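# Put a blue sponge flat on the shelf's top tier

## Task

Get one blue sponge resting flat on the upper level of the shelf. The shelf must not be moved, and the sponges already on it must stay flat and not touch one another. At the end, neither hand may be in contact with any sponge.

## Robot and tools

Robot: two arms, left_arm and right_arm, each ending in a five-finger hand. right_arm has a right hand and left_arm a mirror-image left hand. Scene frame: origin at table-top height midway between the nominal bases, +z up, +x out over the table, left_arm toward +y. Calibrated bases: left_arm at (-0.037, +0.324, 0) m, quat_wxyz (+1.000, 0, 0, +0.028); right_arm at (+0.009, -0.279, +0.004) m, quat_wxyz (+1.000, 0, 0, +0.006). A post stands behind the arms, fixed to the floor; keep clear of it.

Hand point: a point 0.15 m out from the wrist mounting face along the fingers and 0.05 m in front of the palm. Its +z runs along straight fingers, +y out of the palm, +x across the palm away from the thumb on the right hand (toward the thumb on the left hand). Straight fingertips reach 0.06-0.07 m past the point along +z, with their centre lines 0.06 m behind it along -y. A wrist bracket on the little-finger side reaches 0.10 m across from the point and can strike objects.

Row layout (28 numbers, each in [-1, 1], always all 28): left_arm dx, dy, dz, rx, ry, rz; left hand little, ring, middle, index, thumb_bend, thumb_turn; left force_limit, speed; then the same 14 for right_arm. Pose numbers are offsets, not poses: they count from that arm's Hand target as it stood when the action (or move) began, along that arm's own base axes, with turning about the Hand target's position. Scale: 1.0 = 0.6 m for dx, dy, dz and 180 degrees for rx, ry, rz (a single rotation vector). A translation longer than 1.0 is scaled down along its line. Six zeros means nothing new for that arm. Finger motors: +1 open/straight, -1 curled; thumb_turn +1 beside the palm, -1 across in front of it. force_limit maps -1..+1 to about 0..10 N at the fingertip (0..15 N for the two thumb motors). speed rises linearly from near zero at -1 to full at +0.48 and stays full to +1; full travel is 0.49 s. For a soft grip close with speed at -0.94 or below. To keep a hand unchanged, resend the last eight hand numbers actually executed for it; if it has never been commanded, send its hand_measured six, then hand_force_limit and hand_speed. With the thumb across the palm the hand encloses things about 0.035-0.065 m thick; thumb tip against index pad can pinch a light item up to about 0.08 m.

Tools:
- execute_actions(actions, cameras): actions is a list of actions; each action is a list of up to 15 rows, each row one 1/30 s step, a short list holding its final row to step 15. Every row in an action is offset from the same start pose, so repeated offsets keep adding across actions. Images appear only if actions is empty or cameras names some ("all" for all, [] none).
- move(target, speed, blend, blocking, cameras): target is one 28-number row or a list of up to 15 rows; all rows offset from the same starting Hand targets. Straight-line paths, no obstacle avoidance, capped at 10 s. speed in m/s, 0.002 to 4.3, default 0.25 (turn rate twice that in rad/s), one value or one per target. blend in metres rounds corners; 0 stops at each. blocking=false returns after about 0.5 s while motion continues. Faster moves strike harder and lag/stray more.
- wait(seconds 0-3600): lets time pass, sends nothing new; a running move continues.
- stop(): brakes a running move.
- zoom_image(camera, region [x0,y0,x1,y1] in pixels, max 504 wide and high) for cam_high, cam_left_wrist or cam_right_wrist (each 672x504).
- show_instructions(): shows reference pages.
- finished_scene(scene=1): ends the scene irreversibly.

Results: end_effector_position (m) and end_effector_quat_wxyz in each arm's base frame; Hand target (last commanded pose after clipping, which next offsets start from); joint positions, velocities (may be reported as within noise), torques (offset, noisy; wrist numbers 3 and 4 wrap at ±28 N m); hand_measured, hand_stopped_by (moving, target, force, stalled, fault), hand_load_n (positive pushes a finger open; near 0 after a grip is lost); hand_force_limit, hand_speed. move adds a move: line, e.g. done, off_target, moving, held or fault, plus limits=paced (pose clipped) or limits=held. MOTOR HOT and FAULT lines warn of overheating and stops.

Behaviour: joints are loose; hands often rest 1-3 cm (up to 5 cm) short, usually low, without any contact. Orientation commands are clipped to 40 degrees from the current one per step. If a hand stays short, send the gap as an offset. A motor locks on reaching its target or force limit; squeezing harder needs a higher force_limit plus a more closed target; loosening needs a more open target.

Avoid: dropping anything even slightly, releasing moving parts, fast impacts, strong pushes, knocking the shelf, anything leaving the table, the two hands pressing or gripping each other, and long stretched or straining poses that heat motors (100 °C makes an arm drop for 30-60 s). To end a push against something, command back past the current hand point.

Each tool is called after "Request:" as name([rows], argument=value, ...), one row to a line, values as JSON.

Reference images:

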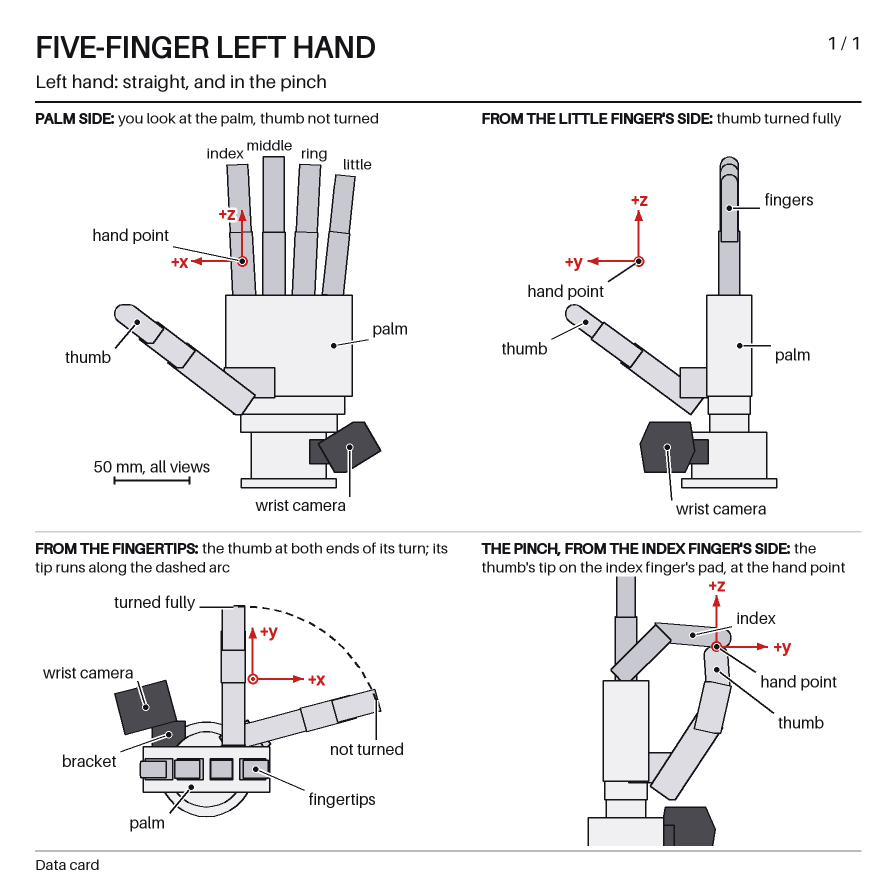

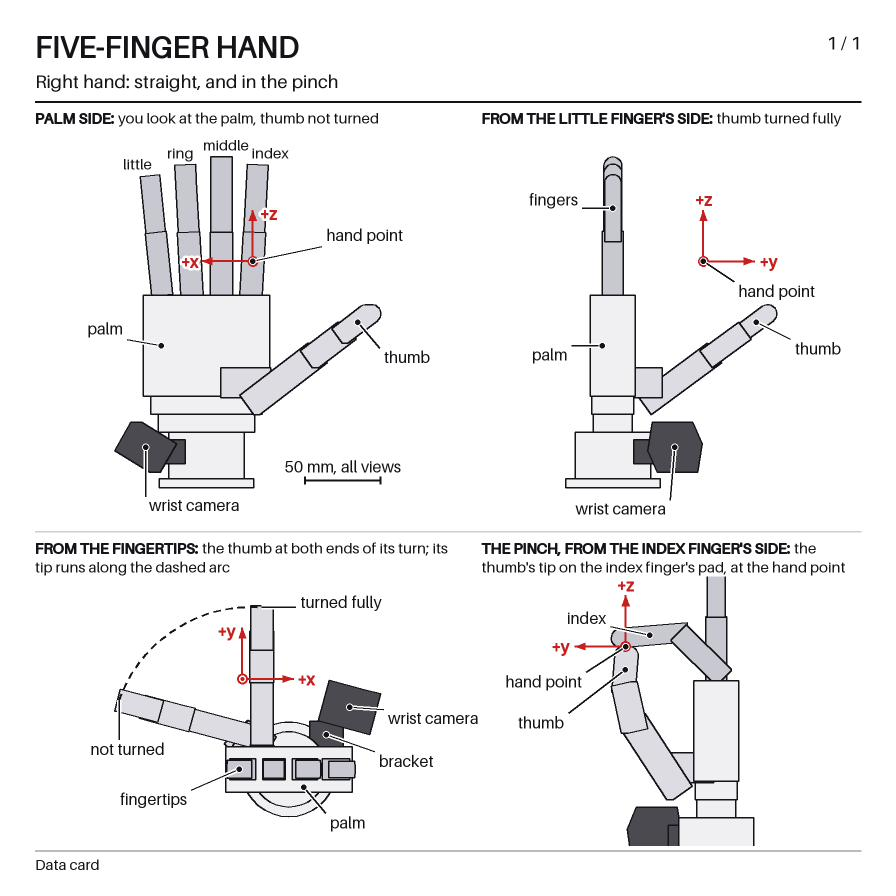

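## Session

Request:
execute_actions(actions=[])

Scene clock: 0.00 s.
left_arm: end_effector_position=(+0.3877, +0.1518, +0.1340) hand_measured=(+1.000, +1.000, +1.000, +1.000, +1.000, +1.000) hand_load_n=(+0.0, +0.0, +0.0, +0.0, +0.0, +0.0) hand_stopped_by=(target, target, target, target, target, target) hand_force_limit=0.00 hand_speed=-0.80 end_effector_quat_wxyz=(+0.087, -0.442, +0.889, +0.086) | right_arm: end_effector_position=(+0.5926, +0.3446, +0.2391) hand_measured=(+1.000, +1.000, +1.000, +1.000, +1.000, +1.000) hand_load_n=(+0.0, +0.5, +0.0, +0.0, +0.0, +0.0) hand_stopped_by=(target, target, target, target, target, target) hand_force_limit=0.00 hand_speed=-0.80 end_effector_quat_wxyz=(-0.131, +0.839, -0.497, +0.175)
Joint positions: left_arm=[0.214 1.532 1.231 -1.141 -0.21 0.876] | right_arm=[0.533 2.062 2.271 -1.373 0.176 -0.004]
Joint velocities: within noise
Joint torques (N m): no reading
Heat: left arm: hottest wrist pitch 36 °C; right arm: hottest wrist roll 34 °C.
Hand target: left_arm +0.3974, +0.1549, +0.1432; +0.102, -0.442, +0.887, +0.084 | right_arm +0.5985, +0.3473, +0.2652; -0.155, +0.833, -0.496, +0.190

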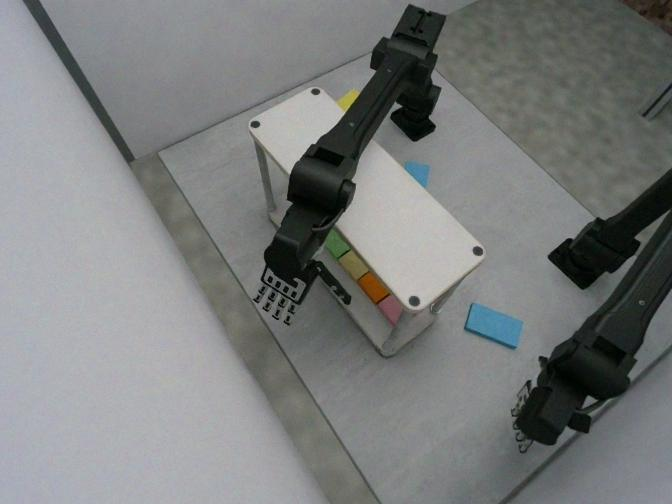

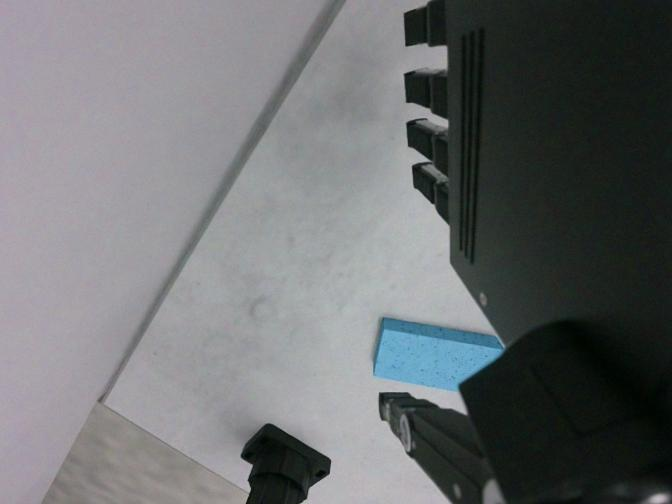

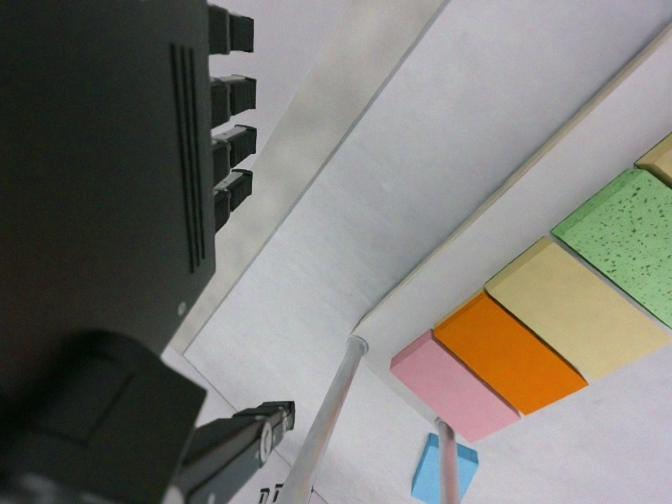

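Request:
zoom_image(camera="cam_high", region=[380, 220, 600, 385])

Request:
zoom_image(camera="cam_high", region=[230, 60, 510, 370])

Request:
zoom_image(camera="cam_left_wrist", region=[336, 252, 672, 504])

Scaled by 2.291 from the camera's image (finer frame: 960x720).

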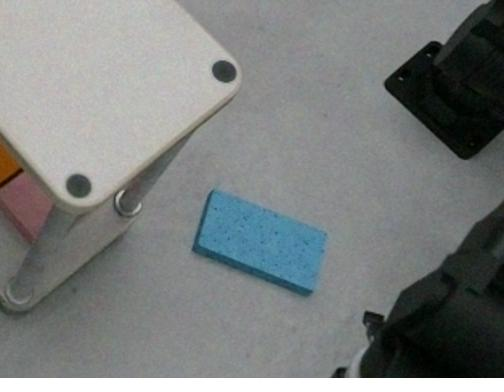

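Scaled by 1.626 from the camera's image (finer frame: 960x720).

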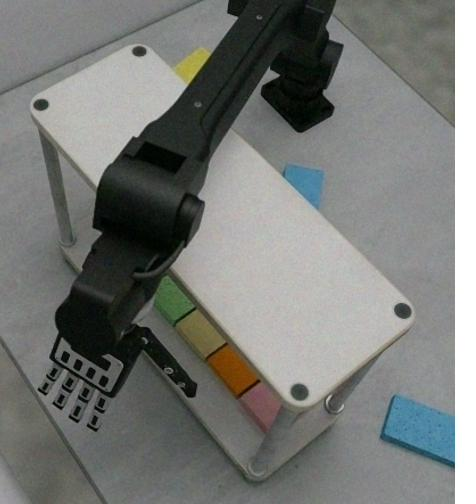

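Scaled by 1.500 from the camera's image (finer frame: 960x720).

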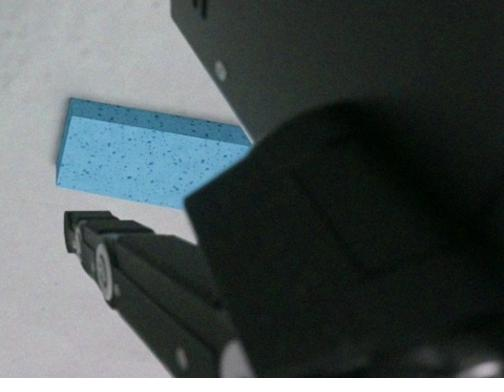

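Request:
execute_actions([
  [[0,0,0,0,0,0,1,1,1,1,1,-1,0,-0.3,0,0,0,0,0,0,1,1,1,1,1,1,0,-0.8]],
], cameras=["cam_left_wrist"])

Scene clock: 35.97 s.
left_arm: end_effector_position=(+0.3877, +0.1518, +0.1340) hand_measured=(+1.000, +1.000, +1.000, +1.000, +1.000, -1.000) hand_load_n=(+0.0, +0.0, +0.0, +0.0, +0.0, +0.0) hand_stopped_by=(target, target, target, target, target, target) hand_force_limit=0.00 hand_speed=-0.30 end_effector_quat_wxyz=(+0.087, -0.442, +0.889, +0.086) | right_arm: end_effector_position=(+0.5926, +0.3446, +0.2391) hand_measured=(+1.000, +1.000, +1.000, +1.000, +1.000, +1.000) hand_load_n=(+0.0, +0.0, +0.5, +0.0, +0.0, -0.5) hand_stopped_by=(target, target, target, target, target, target) hand_force_limit=0.00 hand_speed=-0.80 end_effector_quat_wxyz=(-0.131, +0.839, -0.497, +0.175)
Joint positions: left_arm=[0.214 1.532 1.231 -1.141 -0.21 0.876] | right_arm=[0.533 2.062 2.271 -1.373 0.176 -0.004]
Joint torques (N m): left_arm=[1.26 -11.75 8.2 0.25 -0.27 0.02] | right_arm=[-0.67 -21.6 13.44 1.1 0.06 -0.01]
Heat: left arm: hottest elbow 39 °C; right arm: hottest elbow 36 °C.
Hand target: left_arm +0.3974, +0.1549, +0.1432; +0.102, -0.442, +0.887, +0.084 | right_arm +0.5985, +0.3473, +0.2652; -0.155, +0.833, -0.496, +0.190
Off the commanded pose: left_arm 0.014 m, 2 deg | right_arm 0.027 m, 3 deg.

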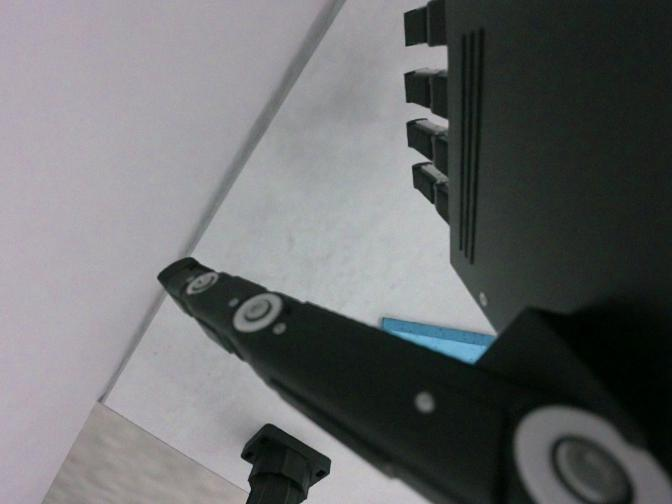

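Request:
move([
  [-0.08,-0.13,0.1,-0.0465,-0.157,0.159,1,1,1,1,1,-1,0,-0.3,0,0,0,0,0,0,1,1,1,1,1,1,0,-0.8],
  [-0.1623,-0.2948,0.1,-0.0929,-0.314,0.3177,1,1,1,1,1,-1,0,-0.3,0,0,0,0,0,0,1,1,1,1,1,1,0,-0.8],
], speed=0.15, blend=0.03, cameras=["all"])

Scene clock: 43.40 s.
left_arm: end_effector_position=(+0.3013, -0.0219, +0.2018) hand_measured=(+1.000, +1.000, +1.000, +1.000, +1.000, -1.000) hand_load_n=(+0.0, +0.0, +0.0, +0.0, +0.0, +0.0) hand_stopped_by=(target, target, target, target, target, target) hand_force_limit=0.00 hand_speed=-0.30 end_effector_quat_wxyz=(-0.379, +0.789, -0.438, +0.206) | right_arm: end_effector_position=(+0.5926, +0.3446, +0.2391) hand_measured=(+1.000, +1.000, +1.000, +1.000, +1.000, +1.000) hand_load_n=(+0.0, +0.0, -0.5, +0.0, +0.0, +0.0) hand_stopped_by=(target, target, target, target, target, target) hand_force_limit=0.00 hand_speed=-0.80 end_effector_quat_wxyz=(-0.131, +0.839, -0.497, +0.175)
Joint positions: left_arm=[-0.29 0.677 0.697 -0.908 -0.629 -0.617] | right_arm=[0.533 2.062 2.271 -1.373 0.176 -0.004]
Joint torques (N m): left_arm=[0.73 -0.26 7.27 0.59 -0.66 -0.18] | right_arm=[-0.62 -21.54 13.45 1.1 0.06 -0.01]
Heat: left arm: hottest elbow 39 °C; right arm: hottest elbow 37 °C.
Hand target: left_arm +0.3000, -0.0220, +0.2032; -0.381, +0.791, -0.432, +0.208 | right_arm +0.5985, +0.3473, +0.2652; -0.155, +0.833, -0.496, +0.190
Off the commanded pose: left_arm 0.002 m, 1 deg | right_arm 0.027 m, 3 deg.
move: done

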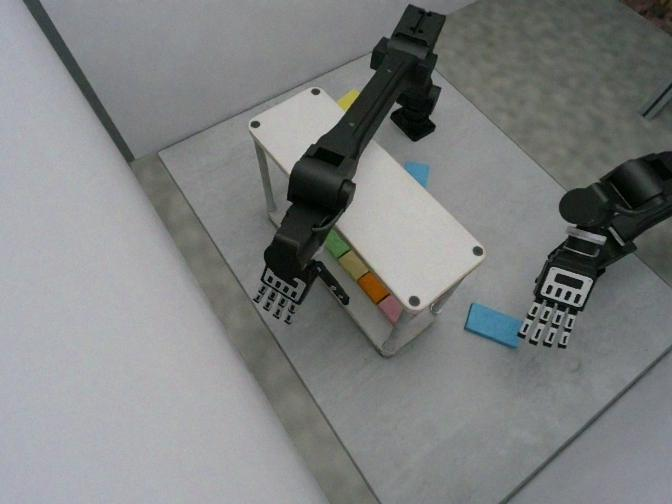

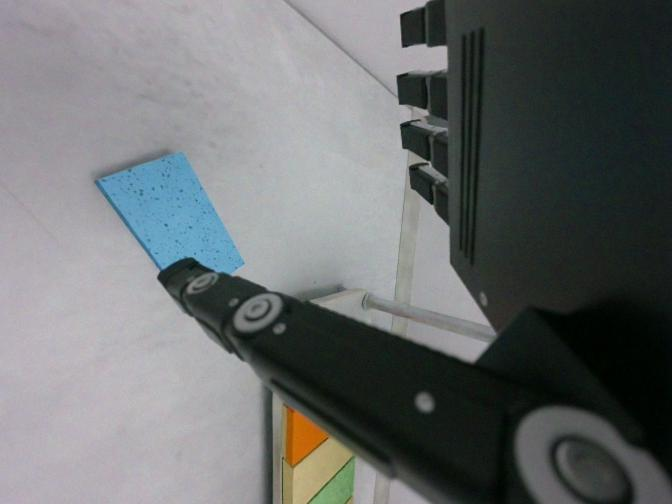

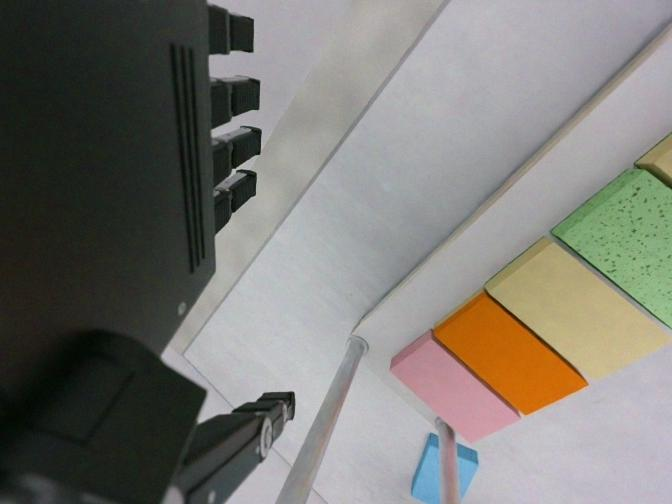

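Request:
zoom_image(camera="cam_high", region=[450, 220, 620, 360])

Request:
zoom_image(camera="cam_left_wrist", region=[60, 120, 290, 310])

Scaled by 2.965 from the camera's image (finer frame: 960x720).

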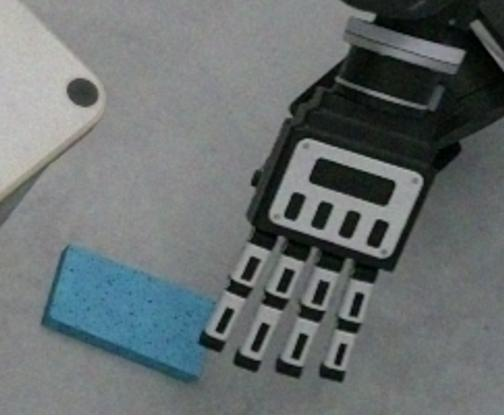

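Scaled by 2.191 from the camera's image (finer frame: 960x720).

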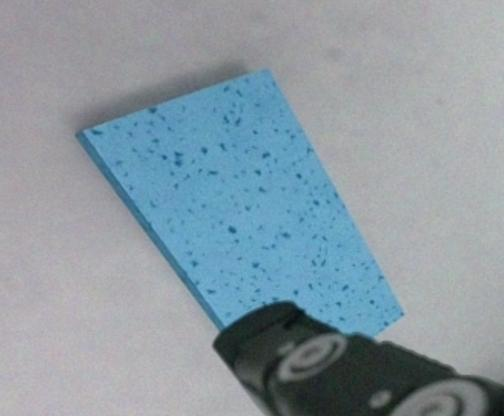

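Request:
zoom_image(camera="cam_high", region=[230, 230, 370, 340])

Request:
zoom_image(camera="cam_high", region=[370, 50, 640, 290])

Scaled by 3.600 from the camera's image (finer frame: 960x720).

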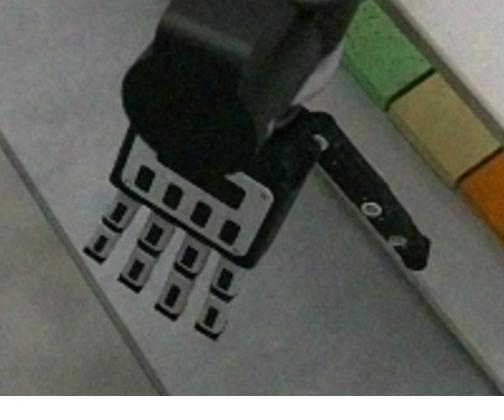

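Scaled by 1.867 from the camera's image (finer frame: 960x720).

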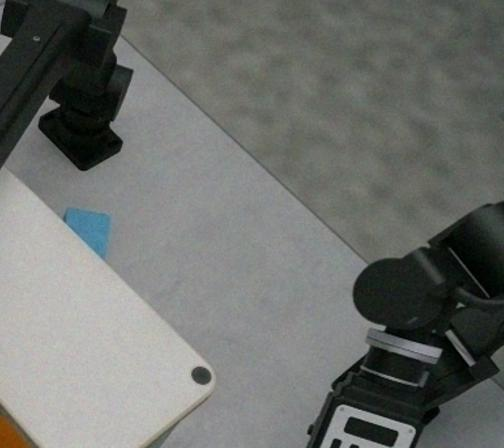

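Request:
move(target=[0.025,-0.0117,-0.2,0,0,0,1,1,1,1,1,-1,0,-0.3,0,0,0,0,0,0,1,1,1,1,1,1,0,-0.8], speed=0.12, cameras=["all"])

Scene clock: 57.93 s.
left_arm: end_effector_position=(+0.3102, -0.0265, +0.0820) hand_measured=(+1.000, +1.000, +1.000, +1.000, +1.000, -1.000) hand_load_n=(+0.0, +0.0, +0.0, +0.0, +0.0, +0.0) hand_stopped_by=(target, target, target, target, target, target) hand_force_limit=0.00 hand_speed=-0.30 end_effector_quat_wxyz=(-0.378, +0.790, -0.439, +0.200) | right_arm: end_effector_position=(+0.5926, +0.3446, +0.2391) hand_measured=(+1.000, +1.000, +1.000, +1.000, +1.000, +1.000) hand_load_n=(+0.0, +0.0, +0.0, +0.0, +0.0, -0.5) hand_stopped_by=(target, target, target, target, target, target) hand_force_limit=0.00 hand_speed=-0.80 end_effector_quat_wxyz=(-0.131, +0.839, -0.497, +0.175)
Joint positions: left_arm=[-0.301 0.809 0.431 -0.532 -0.638 -0.632] | right_arm=[0.533 2.062 2.271 -1.373 0.176 -0.004]
Joint torques (N m): left_arm=[0.85 -0.09 6.8 1.73 -0.64 -0.15] | right_arm=[-0.67 -21.6 13.44 1.1 0.06 -0.01]
Heat: left arm: hottest elbow 39 °C; right arm: hottest elbow 39 °C.
Hand target: left_arm +0.3150, -0.0290, +0.0832; -0.381, +0.791, -0.432, +0.208 | right_arm +0.5985, +0.3473, +0.2652; -0.155, +0.833, -0.496, +0.190
Off the commanded pose: left_arm 0.006 m, 1 deg | right_arm 0.027 m, 3 deg.
move: done

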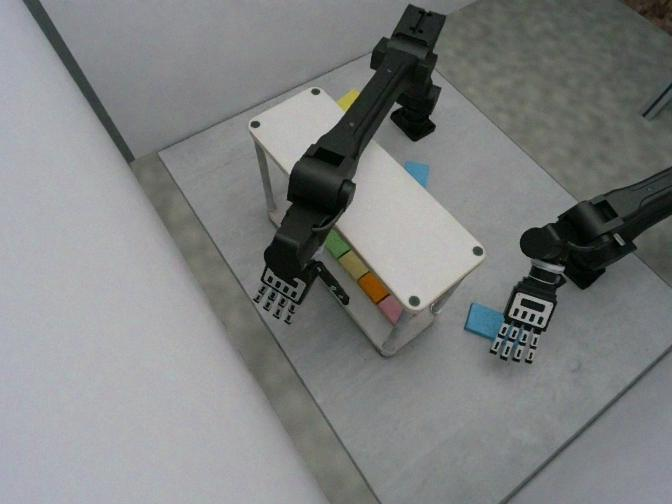

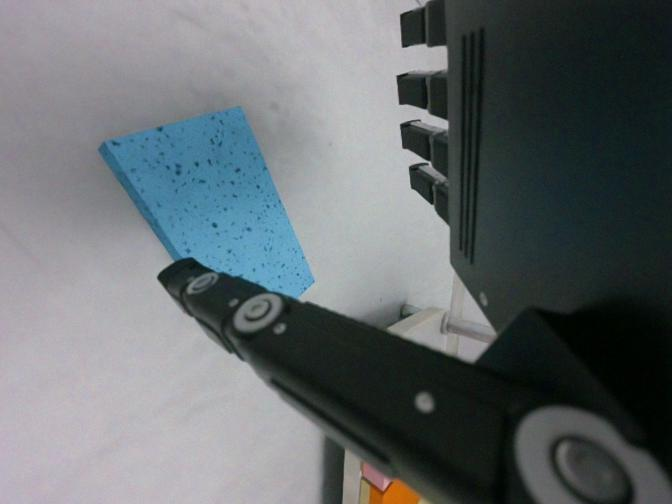

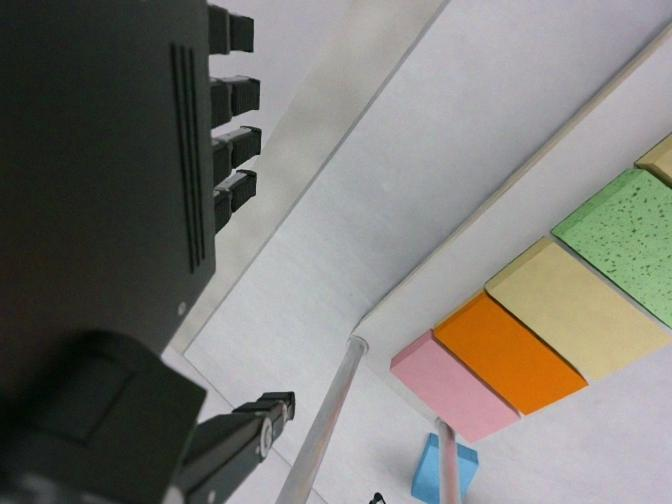

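Request:
zoom_image(camera="cam_high", region=[440, 240, 600, 380])

Request:
zoom_image(camera="cam_left_wrist", region=[80, 0, 480, 310])

Scaled by 3.150 from the camera's image (finer frame: 960x720).

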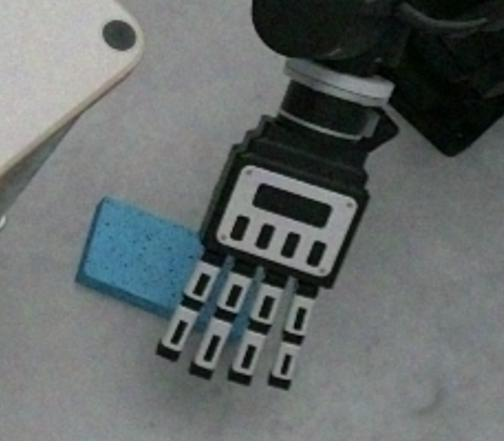

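Scaled by 1.260 from the camera's image (finer frame: 960x720).

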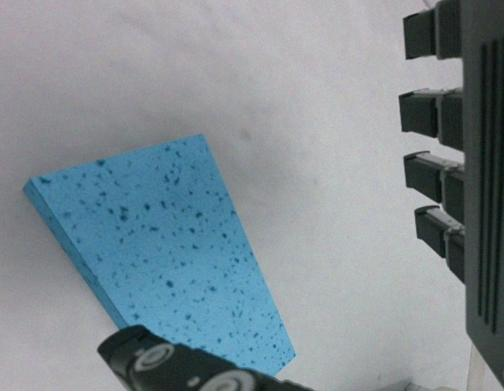

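Request:
move(target=[0.005,-0.005,-0.063,0,0,0,1,1,1,1,1,-1,0,-0.3,0,0,0,0,0,0,1,1,1,1,1,1,0,-0.8], speed=0.06, cameras=["cam_high","cam_left_wrist"])

Scene clock: 79.63 s.
left_arm: end_effector_position=(+0.3135, -0.0293, +0.0443) hand_measured=(+1.000, +1.000, +1.000, +1.000, +1.000, -1.000) hand_load_n=(+0.0, +0.0, +0.0, +0.0, -0.5, +0.0) hand_stopped_by=(target, target, target, target, target, target) hand_force_limit=0.00 hand_speed=-0.30 end_effector_quat_wxyz=(-0.378, +0.790, -0.439, +0.200) | right_arm: end_effector_position=(+0.5926, +0.3446, +0.2391) hand_measured=(+1.000, +1.000, +1.000, +1.000, +1.000, +1.000) hand_load_n=(+0.0, +0.0, +0.0, +0.0, +0.0, +0.0) hand_stopped_by=(target, target, target, target, target, target) hand_force_limit=0.00 hand_speed=-0.80 end_effector_quat_wxyz=(-0.131, +0.839, -0.497, +0.175)
Joint positions: left_arm=[-0.309 0.907 0.364 -0.371 -0.642 -0.638] | right_arm=[0.533 2.062 2.271 -1.373 0.176 -0.004]
Joint torques (N m): left_arm=[0.85 -0.44 6.24 1.76 -0.66 -0.15] | right_arm=[-0.67 -21.6 13.45 1.1 0.06 -0.02]
Heat: left arm: hottest elbow 39 °C; right arm: hottest elbow 41 °C.
Hand target: left_arm +0.3180, -0.0320, +0.0454; -0.381, +0.791, -0.432, +0.208 | right_arm +0.5985, +0.3473, +0.2652; -0.155, +0.833, -0.496, +0.190
Off the commanded pose: left_arm 0.005 m, 1 deg | right_arm 0.027 m, 3 deg.
move: done

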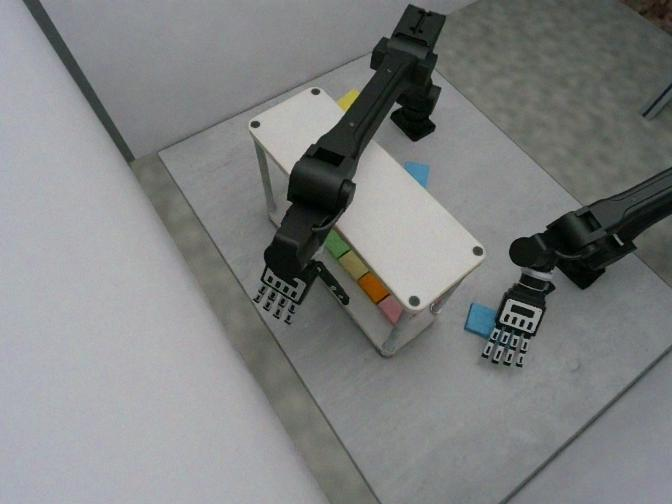

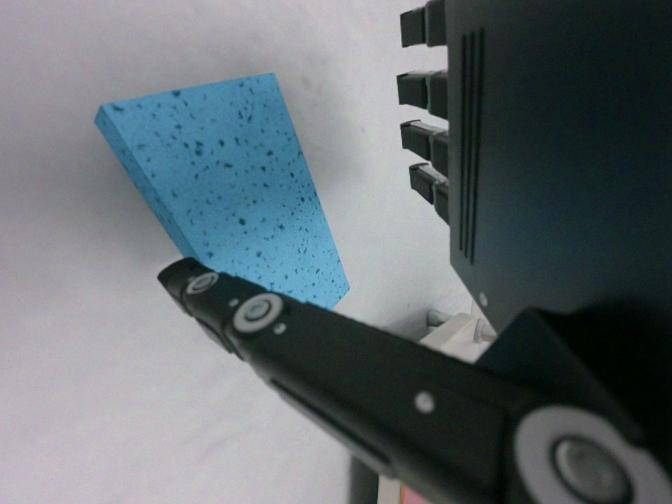

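Request:
move(target=[0,0,-0.0315,0,0,0,1,1,1,1,1,-1,0,-0.3,0,0,0,0,0,0,1,1,1,1,1,1,0,-0.8], speed=0.04, cameras=["cam_high","cam_left_wrist"])

Request:
zoom_image(camera="cam_left_wrist", region=[80, 30, 400, 330])

Scene clock: 85.30 s.
left_arm: end_effector_position=(+0.3137, -0.0293, +0.0255) hand_measured=(+1.000, +1.000, +1.000, +1.000, +1.000, -1.000) hand_load_n=(+0.0, +0.0, +0.0, +0.0, +0.0, +0.0) hand_stopped_by=(target, target, target, target, target, target) hand_force_limit=0.00 hand_speed=-0.30 end_effector_quat_wxyz=(-0.378, +0.790, -0.439, +0.200) | right_arm: end_effector_position=(+0.5926, +0.3446, +0.2391) hand_measured=(+1.000, +1.000, +1.000, +1.000, +1.000, +1.000) hand_load_n=(+0.0, +0.0, +0.0, +0.0, +0.0, +0.0) hand_stopped_by=(target, target, target, target, target, target) hand_force_limit=0.00 hand_speed=-0.80 end_effector_quat_wxyz=(-0.131, +0.839, -0.497, +0.175)
Joint positions: left_arm=[-0.309 0.963 0.33 -0.282 -0.642 -0.638] | right_arm=[0.533 2.062 2.271 -1.373 0.176 -0.004]
Joint torques (N m): left_arm=[1.03 -0.62 5.96 1.77 -0.65 -0.16] | right_arm=[-0.67 -21.6 13.44 1.09 0.06 -0.01]
Heat: left arm: hottest elbow 39 °C; right arm: hottest elbow 41 °C.
Hand target: left_arm +0.3180, -0.0320, +0.0265; -0.381, +0.791, -0.432, +0.208 | right_arm +0.5985, +0.3473, +0.2652; -0.155, +0.833, -0.496, +0.190
Off the commanded pose: left_arm 0.005 m, 1 deg | right_arm 0.027 m, 3 deg.
move: done

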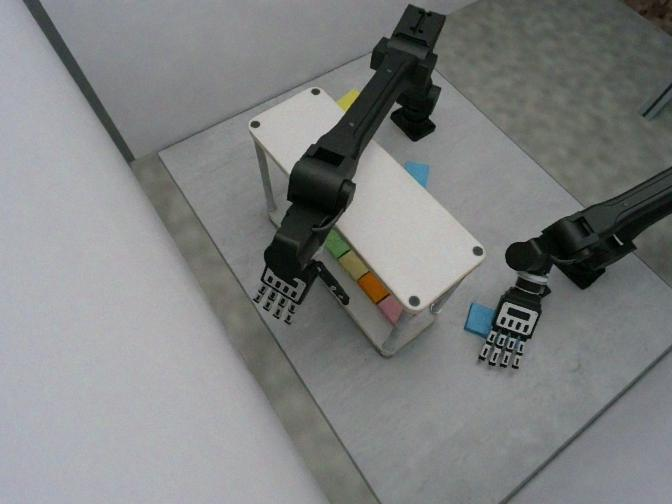

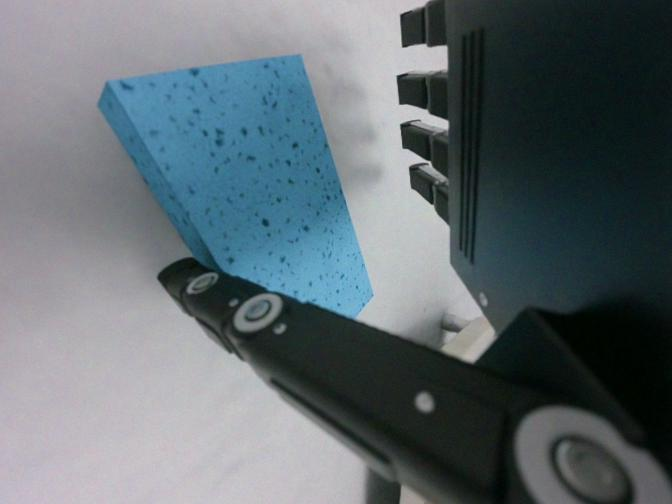

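Scaled by 1.575 from the camera's image (finer frame: 960x720).

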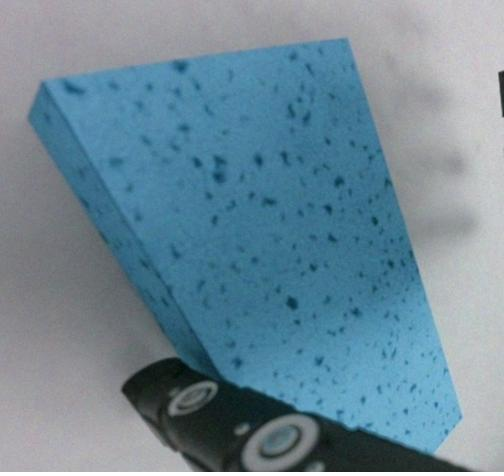

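Request:
execute_actions([
  [[0,0,0,0,0,0,1,1,0.45,0.45,1,-1,-0.6,-0.6,0,0,0,0,0,0,1,1,1,1,1,1,0,-0.8]],
], cameras=["cam_left_wrist"])

Scene clock: 88.87 s.
left_arm: end_effector_position=(+0.3137, -0.0293, +0.0255) hand_measured=(+1.000, +1.000, +0.450, +0.450, +1.000, -1.000) hand_load_n=(+0.0, +0.0, +0.0, +0.0, -0.5, +0.5) hand_stopped_by=(target, target, target, target, target, target) hand_force_limit=-0.60 hand_speed=-0.60 end_effector_quat_wxyz=(-0.378, +0.790, -0.439, +0.200) | right_arm: end_effector_position=(+0.5926, +0.3446, +0.2391) hand_measured=(+1.000, +1.000, +1.000, +1.000, +1.000, +1.000) hand_load_n=(+0.0, +0.0, +0.0, +0.0, +0.0, +0.0) hand_stopped_by=(target, target, target, target, target, target) hand_force_limit=0.00 hand_speed=-0.80 end_effector_quat_wxyz=(-0.131, +0.839, -0.497, +0.175)
Joint positions: left_arm=[-0.309 0.963 0.33 -0.282 -0.642 -0.638] | right_arm=[0.533 2.062 2.271 -1.373 0.176 -0.004]
Joint torques (N m): left_arm=[0.73 -0.85 5.94 1.78 -0.65 -0.16] | right_arm=[-0.67 -21.6 13.45 1.1 0.06 -0.01]
Heat: left arm: hottest elbow 38 °C; right arm: hottest elbow 42 °C.
Hand target: left_arm +0.3180, -0.0320, +0.0265; -0.381, +0.791, -0.432, +0.208 | right_arm +0.5985, +0.3473, +0.2652; -0.155, +0.833, -0.496, +0.190
Off the commanded pose: left_arm 0.005 m, 1 deg | right_arm 0.027 m, 3 deg.

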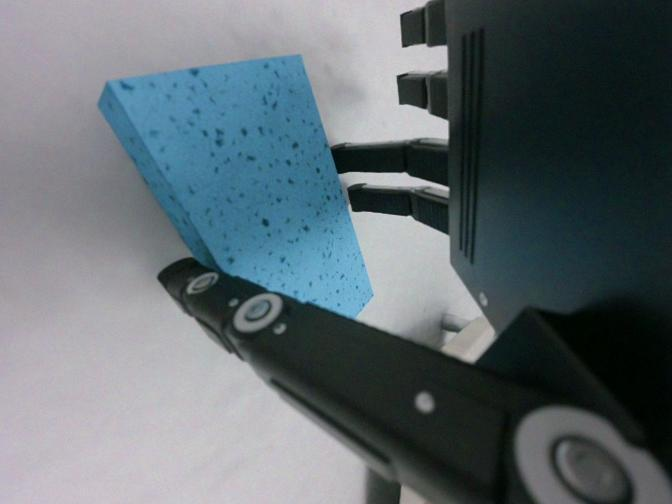

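Request:
execute_actions([
  [[0,0,0,0,0,0,1,1,0.2,0.2,1,-1,-0.6,-0.8,0,0,0,0,0,0,1,1,1,1,1,1,0,-0.8]],
], cameras=["cam_left_wrist"])

Scene clock: 91.47 s.
left_arm: end_effector_position=(+0.3138, -0.0284, +0.0255) hand_measured=(+1.000, +1.000, +0.200, +0.200, +1.000, -1.000) hand_load_n=(+0.0, +0.0, +0.0, +0.0, +0.0, +0.0) hand_stopped_by=(target, target, target, target, target, target) hand_force_limit=-0.60 hand_speed=-0.80 end_effector_quat_wxyz=(-0.379, +0.791, -0.438, +0.199) | right_arm: end_effector_position=(+0.5926, +0.3446, +0.2391) hand_measured=(+1.000, +1.000, +1.000, +1.000, +1.000, +1.000) hand_load_n=(+0.0, +0.0, +0.0, +0.0, +0.0, +0.0) hand_stopped_by=(target, target, target, target, target, target) hand_force_limit=0.00 hand_speed=-0.80 end_effector_quat_wxyz=(-0.131, +0.839, -0.497, +0.175)
Joint positions: left_arm=[-0.306 0.963 0.33 -0.282 -0.642 -0.638] | right_arm=[0.533 2.062 2.271 -1.373 0.176 -0.004]
Joint torques (N m): left_arm=[0.85 -0.97 5.94 1.76 -0.64 -0.16] | right_arm=[-0.67 -21.6 13.44 1.1 0.06 -0.01]
Heat: left arm: hottest elbow 38 °C; right arm: hottest elbow 42 °C.
Hand target: left_arm +0.3180, -0.0320, +0.0265; -0.381, +0.791, -0.432, +0.208 | right_arm +0.5985, +0.3473, +0.2652; -0.155, +0.833, -0.496, +0.190
Off the commanded pose: left_arm 0.006 m, 1 deg | right_arm 0.027 m, 3 deg.

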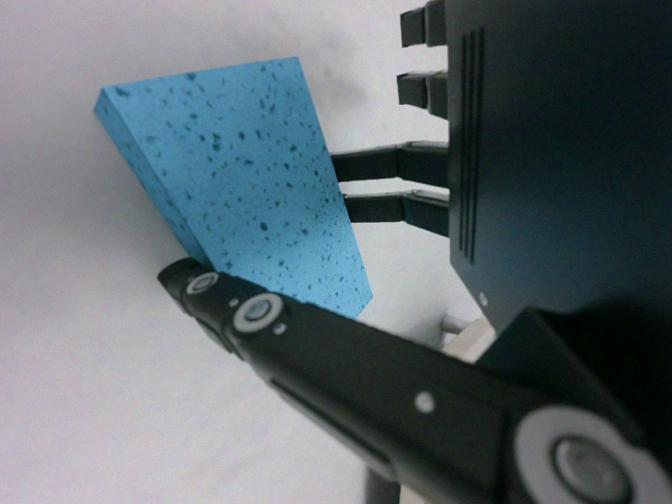

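Request:
execute_actions([
  [[0,0,0,0,0,0,1,1,0,0,1,-1,-0.5,-0.85,0,0,0,0,0,0,1,1,1,1,1,1,0,-0.8]],
], cameras=["cam_left_wrist"])

Request:
zoom_image(camera="cam_left_wrist", region=[80, 30, 460, 330])

Scene clock: 93.23 s.
left_arm: end_effector_position=(+0.3138, -0.0284, +0.0255) hand_measured=(+1.000, +1.000, +0.132, +0.106, +1.000, -1.000) hand_load_n=(+0.0, +0.0, +2.5, +4.5, +0.5, +0.0) hand_stopped_by=(target, target, force, force, target, target) hand_force_limit=-0.50 hand_speed=-0.85 end_effector_quat_wxyz=(-0.379, +0.791, -0.438, +0.199) | right_arm: end_effector_position=(+0.5926, +0.3446, +0.2391) hand_measured=(+1.000, +1.000, +1.000, +1.000, +1.000, +1.000) hand_load_n=(+0.0, +0.0, +0.0, +0.0, +0.0, +0.0) hand_stopped_by=(target, target, target, target, target, target) hand_force_limit=0.00 hand_speed=-0.80 end_effector_quat_wxyz=(-0.131, +0.839, -0.497, +0.175)
Joint positions: left_arm=[-0.306 0.963 0.33 -0.282 -0.642 -0.638] | right_arm=[0.533 2.062 2.271 -1.373 0.176 -0.004]
Joint torques (N m): left_arm=[0.67 -0.91 5.93 1.74 -0.63 -0.16] | right_arm=[-0.67 -21.6 13.44 1.1 0.06 -0.01]
Heat: left arm: hottest elbow 38 °C; right arm: hottest elbow 42 °C.
Hand target: left_arm +0.3180, -0.0320, +0.0265; -0.381, +0.791, -0.432, +0.208 | right_arm +0.5985, +0.3473, +0.2652; -0.155, +0.833, -0.496, +0.190
Off the commanded pose: left_arm 0.006 m, 1 deg | right_arm 0.027 m, 3 deg.

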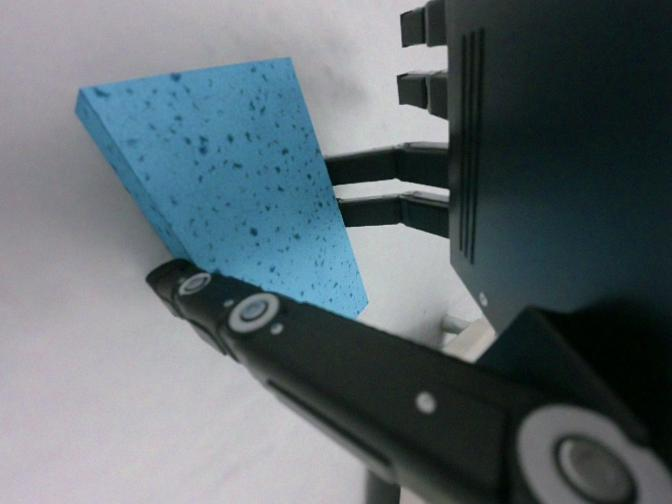

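Scaled by 1.326 from the camera's image (finer frame: 960x720).

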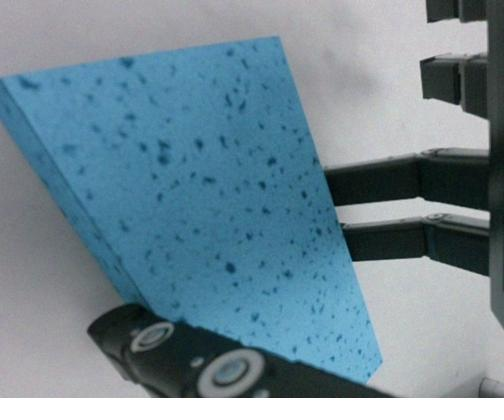

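Request:
move(target=[0,0,0.08,0,0,0,1,1,0,0,1,-1,-0.5,-0.85,0,0,0,0,0,0,1,1,1,1,1,1,0,-0.8], speed=0.06, cameras=["cam_high","cam_left_wrist"])

Request:
zoom_image(camera="cam_high", region=[430, 240, 590, 380])

Scene clock: 96.57 s.
left_arm: end_effector_position=(+0.2985, -0.0240, +0.0468) hand_measured=(+1.000, +1.000, +0.132, +0.106, +1.000, -1.000) hand_load_n=(+0.0, +0.0, +2.5, +4.5, +0.5, +0.0) hand_stopped_by=(target, target, force, force, target, target) hand_force_limit=-0.50 hand_speed=-0.85 end_effector_quat_wxyz=(-0.375, +0.792, -0.448, +0.180) | right_arm: end_effector_position=(+0.5926, +0.3446, +0.2391) hand_measured=(+1.000, +1.000, +1.000, +1.000, +1.000, +1.000) hand_load_n=(+0.0, +0.0, +0.0, +0.0, +0.0, +0.0) hand_stopped_by=(target, target, target, target, target, target) hand_force_limit=0.00 hand_speed=-0.80 end_effector_quat_wxyz=(-0.131, +0.839, -0.497, +0.175)
Joint positions: left_arm=[-0.307 0.861 0.368 -0.464 -0.642 -0.638] | right_arm=[0.533 2.062 2.271 -1.373 0.176 -0.004]
Joint torques (N m): left_arm=[0.97 -1.9 10.14 0.47 -0.62 -0.16] | right_arm=[-0.62 -21.54 13.45 1.1 0.06 -0.02]
Heat: left arm: hottest elbow 38 °C; right arm: hottest elbow 42 °C.
Hand target: left_arm +0.3180, -0.0320, +0.0745; -0.381, +0.791, -0.432, +0.208 | right_arm +0.5985, +0.3473, +0.2652; -0.155, +0.833, -0.496, +0.190
Off the commanded pose: left_arm 0.035 m, 4 deg | right_arm 0.027 m, 3 deg.
move: off_target (left_arm)

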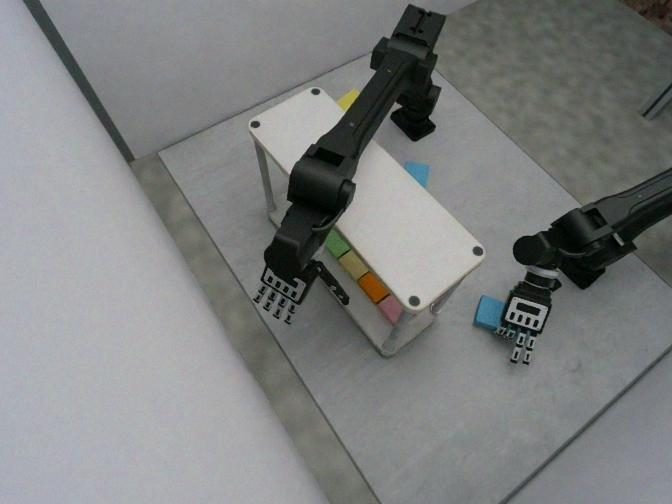

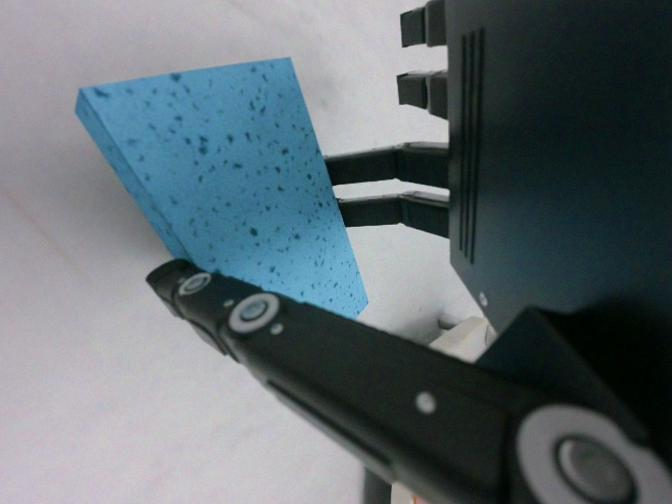

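Scaled by 3.150 from the camera's image (finer frame: 960x720).

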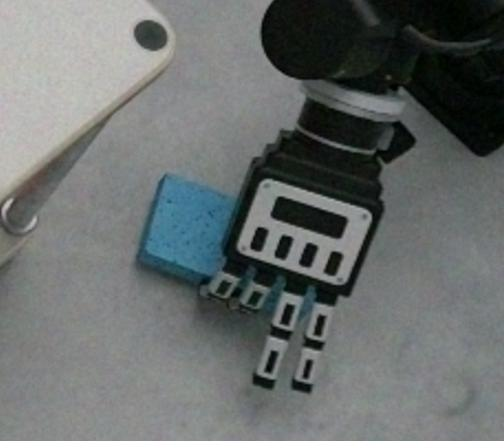

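Request:
move([
  [-0.033,0.033,0.29,0,0,0,1,1,0,0,1,-1,-0.5,-0.85,0,0,0,0,0,0,1,1,1,1,1,1,0,-0.8],
  [-0.033,0.033,0.626,0,0,0,1,1,0,0,1,-1,-0.5,-0.85,0,0,0,0,0,0,1,1,1,1,1,1,0,-0.8],
], speed=0.12, blend=0.03, cameras=["cam_high","cam_left_wrist"])

Scene clock: 108.90 s.
left_arm: end_effector_position=(+0.2980, -0.0134, +0.4289) hand_measured=(+1.000, +1.000, +0.132, +0.106, +1.000, -1.000) hand_load_n=(+0.0, +0.0, +2.5, +4.0, +0.5, +0.0) hand_stopped_by=(target, target, force, force, target, target) hand_force_limit=-0.50 hand_speed=-0.85 end_effector_quat_wxyz=(-0.375, +0.796, -0.434, +0.195) | right_arm: end_effector_position=(+0.5926, +0.3446, +0.2391) hand_measured=(+1.000, +1.000, +1.000, +1.000, +1.000, +1.000) hand_load_n=(+0.0, +0.0, -0.5, +0.0, +0.0, -0.5) hand_stopped_by=(target, target, target, target, target, target) hand_force_limit=0.00 hand_speed=-0.80 end_effector_quat_wxyz=(-0.131, +0.839, -0.497, +0.175)
Joint positions: left_arm=[-0.255 0.854 1.398 -1.446 -0.612 -0.609] | right_arm=[0.533 2.062 2.271 -1.373 0.176 -0.004]
Joint torques (N m): left_arm=[1.79 0.21 10.04 0.62 -0.28 0.22] | right_arm=[-0.67 -21.6 13.44 1.1 0.06 -0.01]
Heat: left arm: hottest elbow 40 °C; right arm: hottest elbow 43 °C.
Hand target: left_arm +0.2982, -0.0122, +0.4501; -0.381, +0.791, -0.432, +0.208 | right_arm +0.5985, +0.3473, +0.2652; -0.155, +0.833, -0.496, +0.190
Off the commanded pose: left_arm 0.021 m, 2 deg | right_arm 0.027 m, 3 deg.
move: off_target (left_arm)

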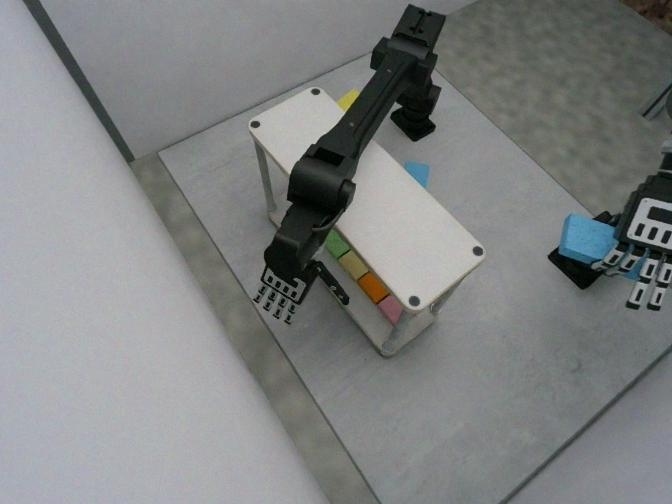

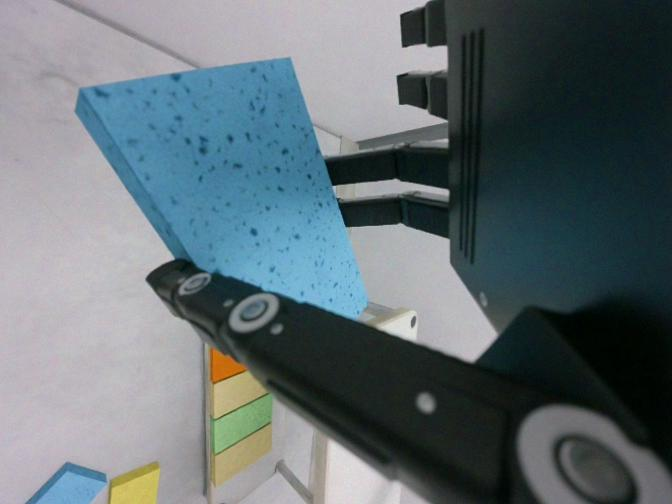

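Request:
move(target=[0.2922,-0.3363,0.01,0,0,-0.18,1,1,0,0,1,-1,-0.5,-0.85,0,0,0,0,0,0,1,1,1,1,1,1,0,-0.8], speed=0.12, cameras=["all"])

Request:
zoom_image(camera="cam_high", region=[350, 160, 570, 340])

Scene clock: 117.10 s.
left_arm: end_effector_position=(+0.4652, -0.2086, +0.4298) hand_measured=(+1.000, +1.000, +0.132, +0.106, +1.000, -1.000) hand_load_n=(+0.0, +0.0, +2.0, +4.0, +0.5, +0.0) hand_stopped_by=(target, target, force, force, target, target) hand_force_limit=-0.50 hand_speed=-0.85 end_effector_quat_wxyz=(-0.296, +0.651, -0.639, +0.282) | right_arm: end_effector_position=(+0.5926, +0.3446, +0.2391) hand_measured=(+1.000, +1.000, +1.000, +1.000, +1.000, +1.000) hand_load_n=(+0.0, +0.0, +0.0, +0.0, +0.0, +0.0) hand_stopped_by=(target, target, target, target, target, target) hand_force_limit=0.00 hand_speed=-0.80 end_effector_quat_wxyz=(-0.131, +0.839, -0.497, +0.175)
Joint positions: left_arm=[-0.468 1.329 1.712 -1.178 -0.368 -0.335] | right_arm=[0.533 2.062 2.271 -1.373 0.176 -0.004]
Joint torques (N m): left_arm=[1.03 -8.29 10.88 1.91 -0.11 0.24] | right_arm=[-0.67 -21.6 13.45 1.1 0.06 -0.01]
Heat: left arm: hottest elbow 42 °C; right arm: hottest elbow 43 °C.
Hand target: left_arm +0.4735, -0.2140, +0.4561; -0.307, +0.639, -0.635, +0.306 | right_arm +0.5985, +0.3473, +0.2652; -0.155, +0.833, -0.496, +0.190
Off the commanded pose: left_arm 0.028 m, 3 deg | right_arm 0.027 m, 3 deg.
move: off_target (left_arm)

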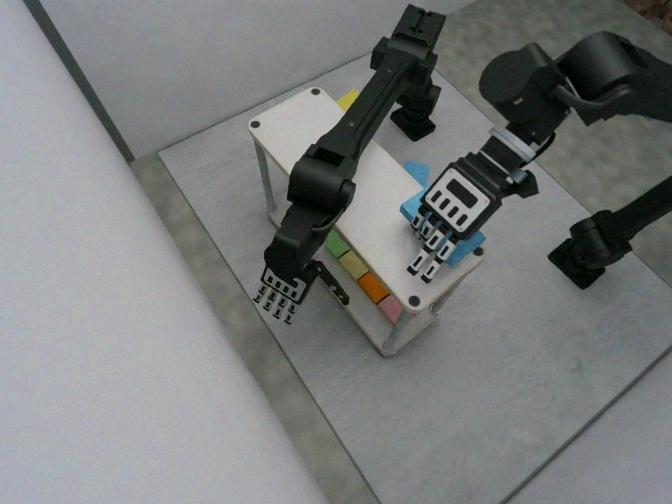

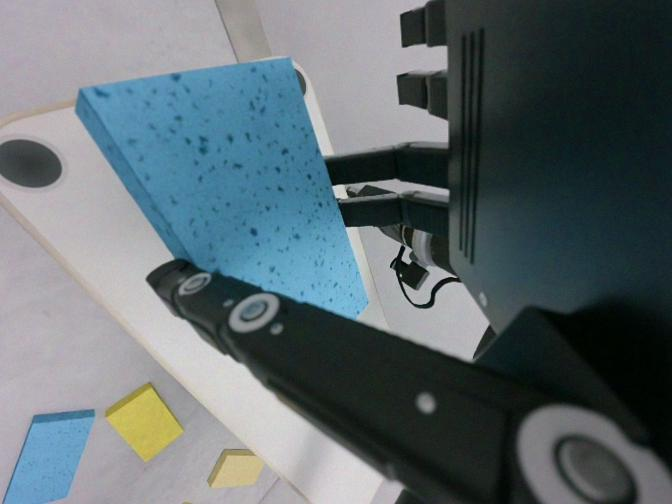

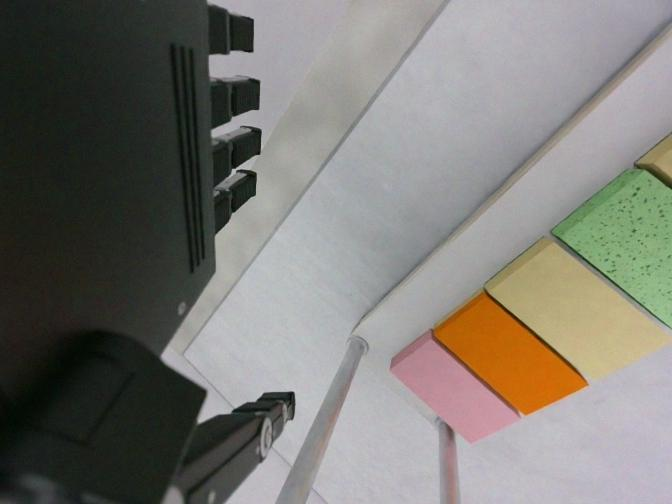

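Scaled by 2.291 from the camera's image (finer frame: 960x720).

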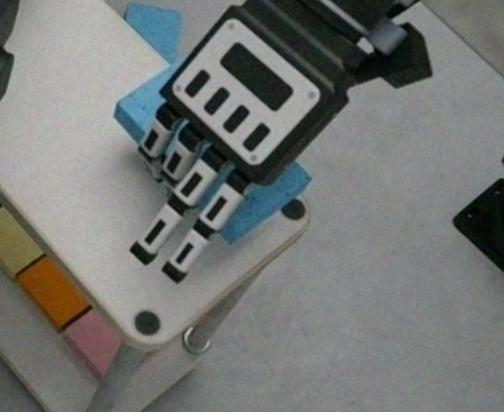

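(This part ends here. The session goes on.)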